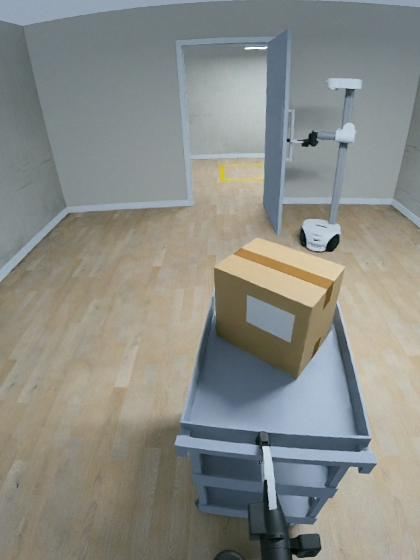

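Emit:
move(r1={"base":{"strafe_m":-0.1},"pace":"slow","contact_limits":{"strafe_m":0.7}}, blocking=false, cameras=[])

Emit:
wait(seconds=3, cameras=[])

Emit:
move(r1={"base":{"translate_m":0.4,"strafe_m":0.025},"contact_limits":{"translate_m":0.7}}, blocking=false, cameras=[])

Emit:
wait(seconds=8, cameras=["r1_head_camera"])

Scene clock: 803.70 s.
move: r1 moving
r1.base_odometry: x=-4.765 y=+2.679 heading=-0.182
r1.turned_by_wheels: +0.000
r1.turned_by_imu: +0.000
r1.base_tilt: forward=-1.6 right=+1.2
r1.lidar_m: 0.39 0.45 2.35 2.22 2.26 1.61 1.58 1.68 2.29 2.46 2.54 0.41
r1.base_status: strafe_m moving
r1.joint_positions: lift_m=+0.690 arm_m=+0.000 wrist_yaw_rad=+0.000 wrist_pitch_rad=+0.010 wrist_roll_rad=+1.568 gripper_m=-0.037
r1.joint_status: not commanded
r1.measured_speeds: translate_m=-0.001 strafe_m=-0.056 rotate_rad=+0.004 lift_m=+0.000 arm_m=+0.000 wrist_yaw_rad=+0.000 wrist_pitch_rad=+0.000 wrist_roll_rad=+0.000
r1.motor_effort: lift_m=+24(24) arm_m=+4(4) wheel_0=+6(12) wheel_1=-4(6) wheel_2=+0(1)
r1.servo_current: wrist_yaw_rad=52(59) wrist_pitch_rad=46(65) wrist_roll_rad=59(65) gripper_m=65(65)
r1.contact_limits: strafe_m 0.7
r1.hand_pose: x=+0.4593 y=-0.0874 z=+0.8649 quat_wxyz=(+0.708, +0.706, +0.004, -0.003) (m; r1's base frame)
r1.wrist_depth_mm: - - - - 211 1576 - / - - 544 154 214 - - / - 439 442 158 218 - - / - 484 480 160 222 - - / - - 539 163 227 - - / - - 591 187 181 - - / - - 177 158 235 143 -
r2: as last shown
r2.turned_by_imu: +0.001
r2.lidar_m: 0.40 3.28 3.50 2.04 4.60 2.00 1.50 1.44 1.53 1.25 1.21 0.43
r2.motor_effort: lift_m=+20(20) arm_m=-4(4) wheel_0=-23(23) wheel_1=-6(7) wheel_2=+7(8)
r2.servo_current: wrist_yaw_rad=65(72) wrist_pitch_rad=39(52) wrist_roll_rad=39(59) gripper_m=117(124)
r2.contact_limits: translate_m 0.8
r2.wrist_depth_mm: - - 219 165 283 334 387 / - - 220 166 290 336 389 / - - 220 166 286 338 389 / - - 221 166 294 338 394 / - - 223 167 296 342 394 / - - 213 167 178 343 397 / - - 220 - 306 327 -
pictures: none
No camera images: "cameras" was empty.

Scene clock: 805.33 s.
earlier move: r1 done
r1.base_odometry: x=-4.781 y=+2.595 heading=-0.182
r1.turned_by_wheels: +0.000
r1.turned_by_imu: -0.001
r1.base_tilt: forward=-1.6 right=+1.3
r1.lidar_m: 0.38 0.40 2.45 2.34 2.28 1.65 1.58 1.67 2.31 2.37 2.48 0.43
r1.base_status: done
r1.joint_positions: lift_m=+0.690 arm_m=+0.000 wrist_yaw_rad=+0.000 wrist_pitch_rad=+0.010 wrist_roll_rad=+1.568 gripper_m=-0.037
r1.joint_status: not commanded
r1.measured_speeds: all 0
r1.motor_effort: lift_m=+24(24) arm_m=+4(4) wheel_0=+5(12) wheel_1=-2(7) wheel_2=+0(1)
r1.servo_current: wrist_yaw_rad=65(65) wrist_pitch_rad=52(65) wrist_roll_rad=39(65) gripper_m=65(72)
r1.contact_limits: strafe_m 0.7
r1.hand_pose: x=+0.4593 y=-0.0874 z=+0.8649 quat_wxyz=(+0.708, +0.706, +0.004, -0.003) (m; r1's base frame)
r1.wrist_depth_mm: - - - - 229 1661 - / - - - - 229 1708 - / - 585 500 167 229 - - / - 459 462 167 230 - - / - 521 504 229 230 - - / - - 539 188 181 - - / - - 178 158 229 143 -
r2.base_odometry: x=-2.322 y=-2.341 heading=-0.972
r2.turned_by_wheels: +0.000
r2.turned_by_imu: +0.000
r2.base_tilt: forward=-0.6 right=+0.1
r2.lidar_m: 0.39 3.28 3.50 2.00 4.61 2.00 1.48 1.45 1.56 1.24 1.21 0.42
r2.base_status: not commanded
r2.joint_positions: lift_m=+0.850 arm_m=+0.000 wrist_yaw_rad=-0.009 wrist_pitch_rad=+0.003 wrist_roll_rad=+0.002 gripper_m=-0.028
r2.joint_status: not commanded
r2.measured_speeds: all 0
r2.motor_effort: lift_m=+20(20) arm_m=-4(4) wheel_0=-23(23) wheel_1=-6(7) wheel_2=+7(8)
r2.servo_current: wrist_yaw_rad=65(72) wrist_pitch_rad=46(52) wrist_roll_rad=46(65) gripper_m=117(130)
r2.contact_limits: translate_m 0.8
r2.hand_pose: x=+0.4585 y=-0.0900 z=+1.0271 quat_wxyz=(+1.000, +0.001, +0.002, -0.004) (m; r2's base frame)
r2.wrist_depth_mm: - - 219 166 283 334 387 / - - 220 166 291 338 389 / - - 221 166 287 338 387 / - - 221 167 294 340 394 / - - 222 167 296 342 397 / - - 212 168 178 345 397 / - - 220 - 304 330 -
wait: 1.63 of 3 s (r1 has come to rest)
pictures: none
No camera images: "cameras" was empty.

Scene clock: 805.83 s.
move: r1 moving
r1.base_odometry: x=-4.750 y=+2.591 heading=-0.182
r1.turned_by_wheels: -0.001
r1.turned_by_imu: -0.001
r1.base_tilt: forward=-1.6 right=+1.3
r1.lidar_m: 0.38 3.37 2.44 2.31 2.33 1.72 1.62 1.70 2.32 2.36 2.47 0.43
r1.base_status: translate_m moving; strafe_m moving
r1.joint_positions: lift_m=+0.690 arm_m=+0.000 wrist_yaw_rad=-0.004 wrist_pitch_rad=+0.010 wrist_roll_rad=+1.568 gripper_m=-0.037
r1.joint_status: not commanded
r1.measured_speeds: translate_m=+0.122 strafe_m=+0.008 rotate_rad=-0.003 lift_m=+0.000 arm_m=+0.000 wrist_yaw_rad=-0.031 wrist_pitch_rad=+0.000 wrist_roll_rad=+0.000
r1.motor_effort: lift_m=+24(24) arm_m=+3(4) wheel_0=+6(12) wheel_1=+7(9) wheel_2=-17(17)
r1.servo_current: wrist_yaw_rad=52(65) wrist_pitch_rad=52(59) wrist_roll_rad=39(59) gripper_m=59(65)
r1.contact_limits: translate_m 0.7
r1.hand_pose: x=+0.4590 y=-0.0885 z=+0.8649 quat_wxyz=(+0.708, +0.706, +0.002, -0.005) (m; r1's base frame)
r1.wrist_depth_mm: - - - 239 240 1618 1182 / - - - - 236 1708 - / - - 580 173 235 - - / - 469 466 171 232 - - / - 500 488 229 229 - - / - - 512 189 181 - - / - - 178 138 225 135 -
r2: as last shown
r2.lidar_m: 0.41 3.30 3.49 1.97 4.60 1.99 1.50 1.44 1.55 1.26 1.21 0.43
r2.motor_effort: lift_m=+20(20) arm_m=-4(4) wheel_0=-22(23) wheel_1=-6(7) wheel_2=+8(8)
r2.servo_current: wrist_yaw_rad=52(65) wrist_pitch_rad=39(46) wrist_roll_rad=46(65) gripper_m=117(124)
r2.contact_limits: translate_m 0.8
r2.wrist_depth_mm: - - 220 165 283 336 387 / - - 220 166 291 336 389 / - - 221 166 287 338 392 / - - 221 167 294 340 392 / - - 223 167 294 343 397 / - - 212 168 178 343 397 / - - 220 - 306 330 -
pictures: none
No camera images: "cameras" was empty.

Scene clock: 808.17 s.
earlier move: r1 done
r1.base_odometry: x=-4.383 y=+2.547 heading=-0.182
r1.turned_by_wheels: +0.001
r1.turned_by_imu: -0.001
r1.base_tilt: forward=-1.6 right=+1.3
r1.lidar_m: 0.40 3.33 2.43 2.29 2.43 2.08 1.98 2.08 2.51 2.38 2.48 0.41
r1.base_status: done
r1.joint_positions: lift_m=+0.690 arm_m=+0.000 wrist_yaw_rad=-0.004 wrist_pitch_rad=+0.010 wrist_roll_rad=+1.568 gripper_m=-0.037
r1.joint_status: not commanded
r1.measured_speeds: all 0
r1.motor_effort: lift_m=+24(24) arm_m=+0(4) wheel_0=-1(12) wheel_1=+0(9) wheel_2=+1(17)
r1.servo_current: wrist_yaw_rad=46(72) wrist_pitch_rad=59(65) wrist_roll_rad=46(65) gripper_m=59(65)
r1.contact_limits: translate_m 0.7
r1.hand_pose: x=+0.4589 y=-0.0886 z=+0.8649 quat_wxyz=(+0.708, +0.706, +0.002, -0.005) (m; r1's base frame)
r1.wrist_depth_mm: - - - - 206 - - / - 569 508 151 211 - - / - 439 442 154 216 - - / - 500 484 159 220 - - / - - 554 163 225 - - / - - 603 189 181 723 - / - - 177 138 236 143 -
r2.base_odometry: x=-2.322 y=-2.341 heading=-0.972
r2.turned_by_wheels: +0.000
r2.turned_by_imu: +0.000
r2.base_tilt: forward=-0.6 right=+0.1
r2.lidar_m: 0.39 3.28 3.47 1.66 4.59 2.00 1.50 1.45 1.54 1.26 1.21 0.42
r2.base_status: not commanded
r2.joint_positions: lift_m=+0.850 arm_m=+0.000 wrist_yaw_rad=-0.009 wrist_pitch_rad=+0.003 wrist_roll_rad=+0.002 gripper_m=-0.028
r2.joint_status: not commanded
r2.measured_speeds: all 0
r2.motor_effort: lift_m=+20(20) arm_m=-4(4) wheel_0=-23(23) wheel_1=-6(7) wheel_2=+8(8)
r2.servo_current: wrist_yaw_rad=52(72) wrist_pitch_rad=39(46) wrist_roll_rad=46(65) gripper_m=124(124)
r2.contact_limits: translate_m 0.8
r2.hand_pose: x=+0.4585 y=-0.0900 z=+1.0271 quat_wxyz=(+1.000, +0.001, +0.002, -0.004) (m; r2's base frame)
r2.wrist_depth_mm: - - 219 165 285 334 387 / - - 220 166 290 336 389 / - - 220 166 287 336 392 / - - 221 167 293 342 394 / - - 223 167 296 343 394 / - - 213 168 178 345 399 / - - 220 - 306 329 -
wait: 2.33 of 8 s (r1 has come to rest)
pictures: r1_head_camera
Images, in order (width x height): r1_head_camera 420x560.

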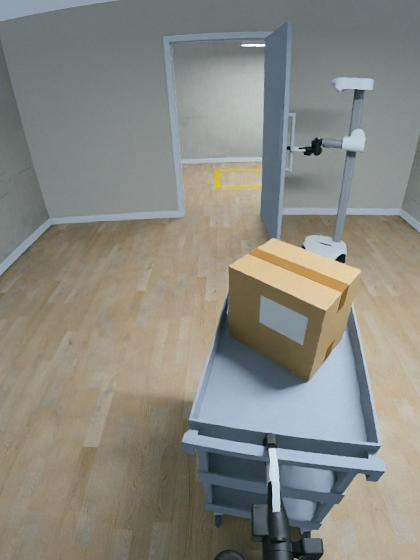

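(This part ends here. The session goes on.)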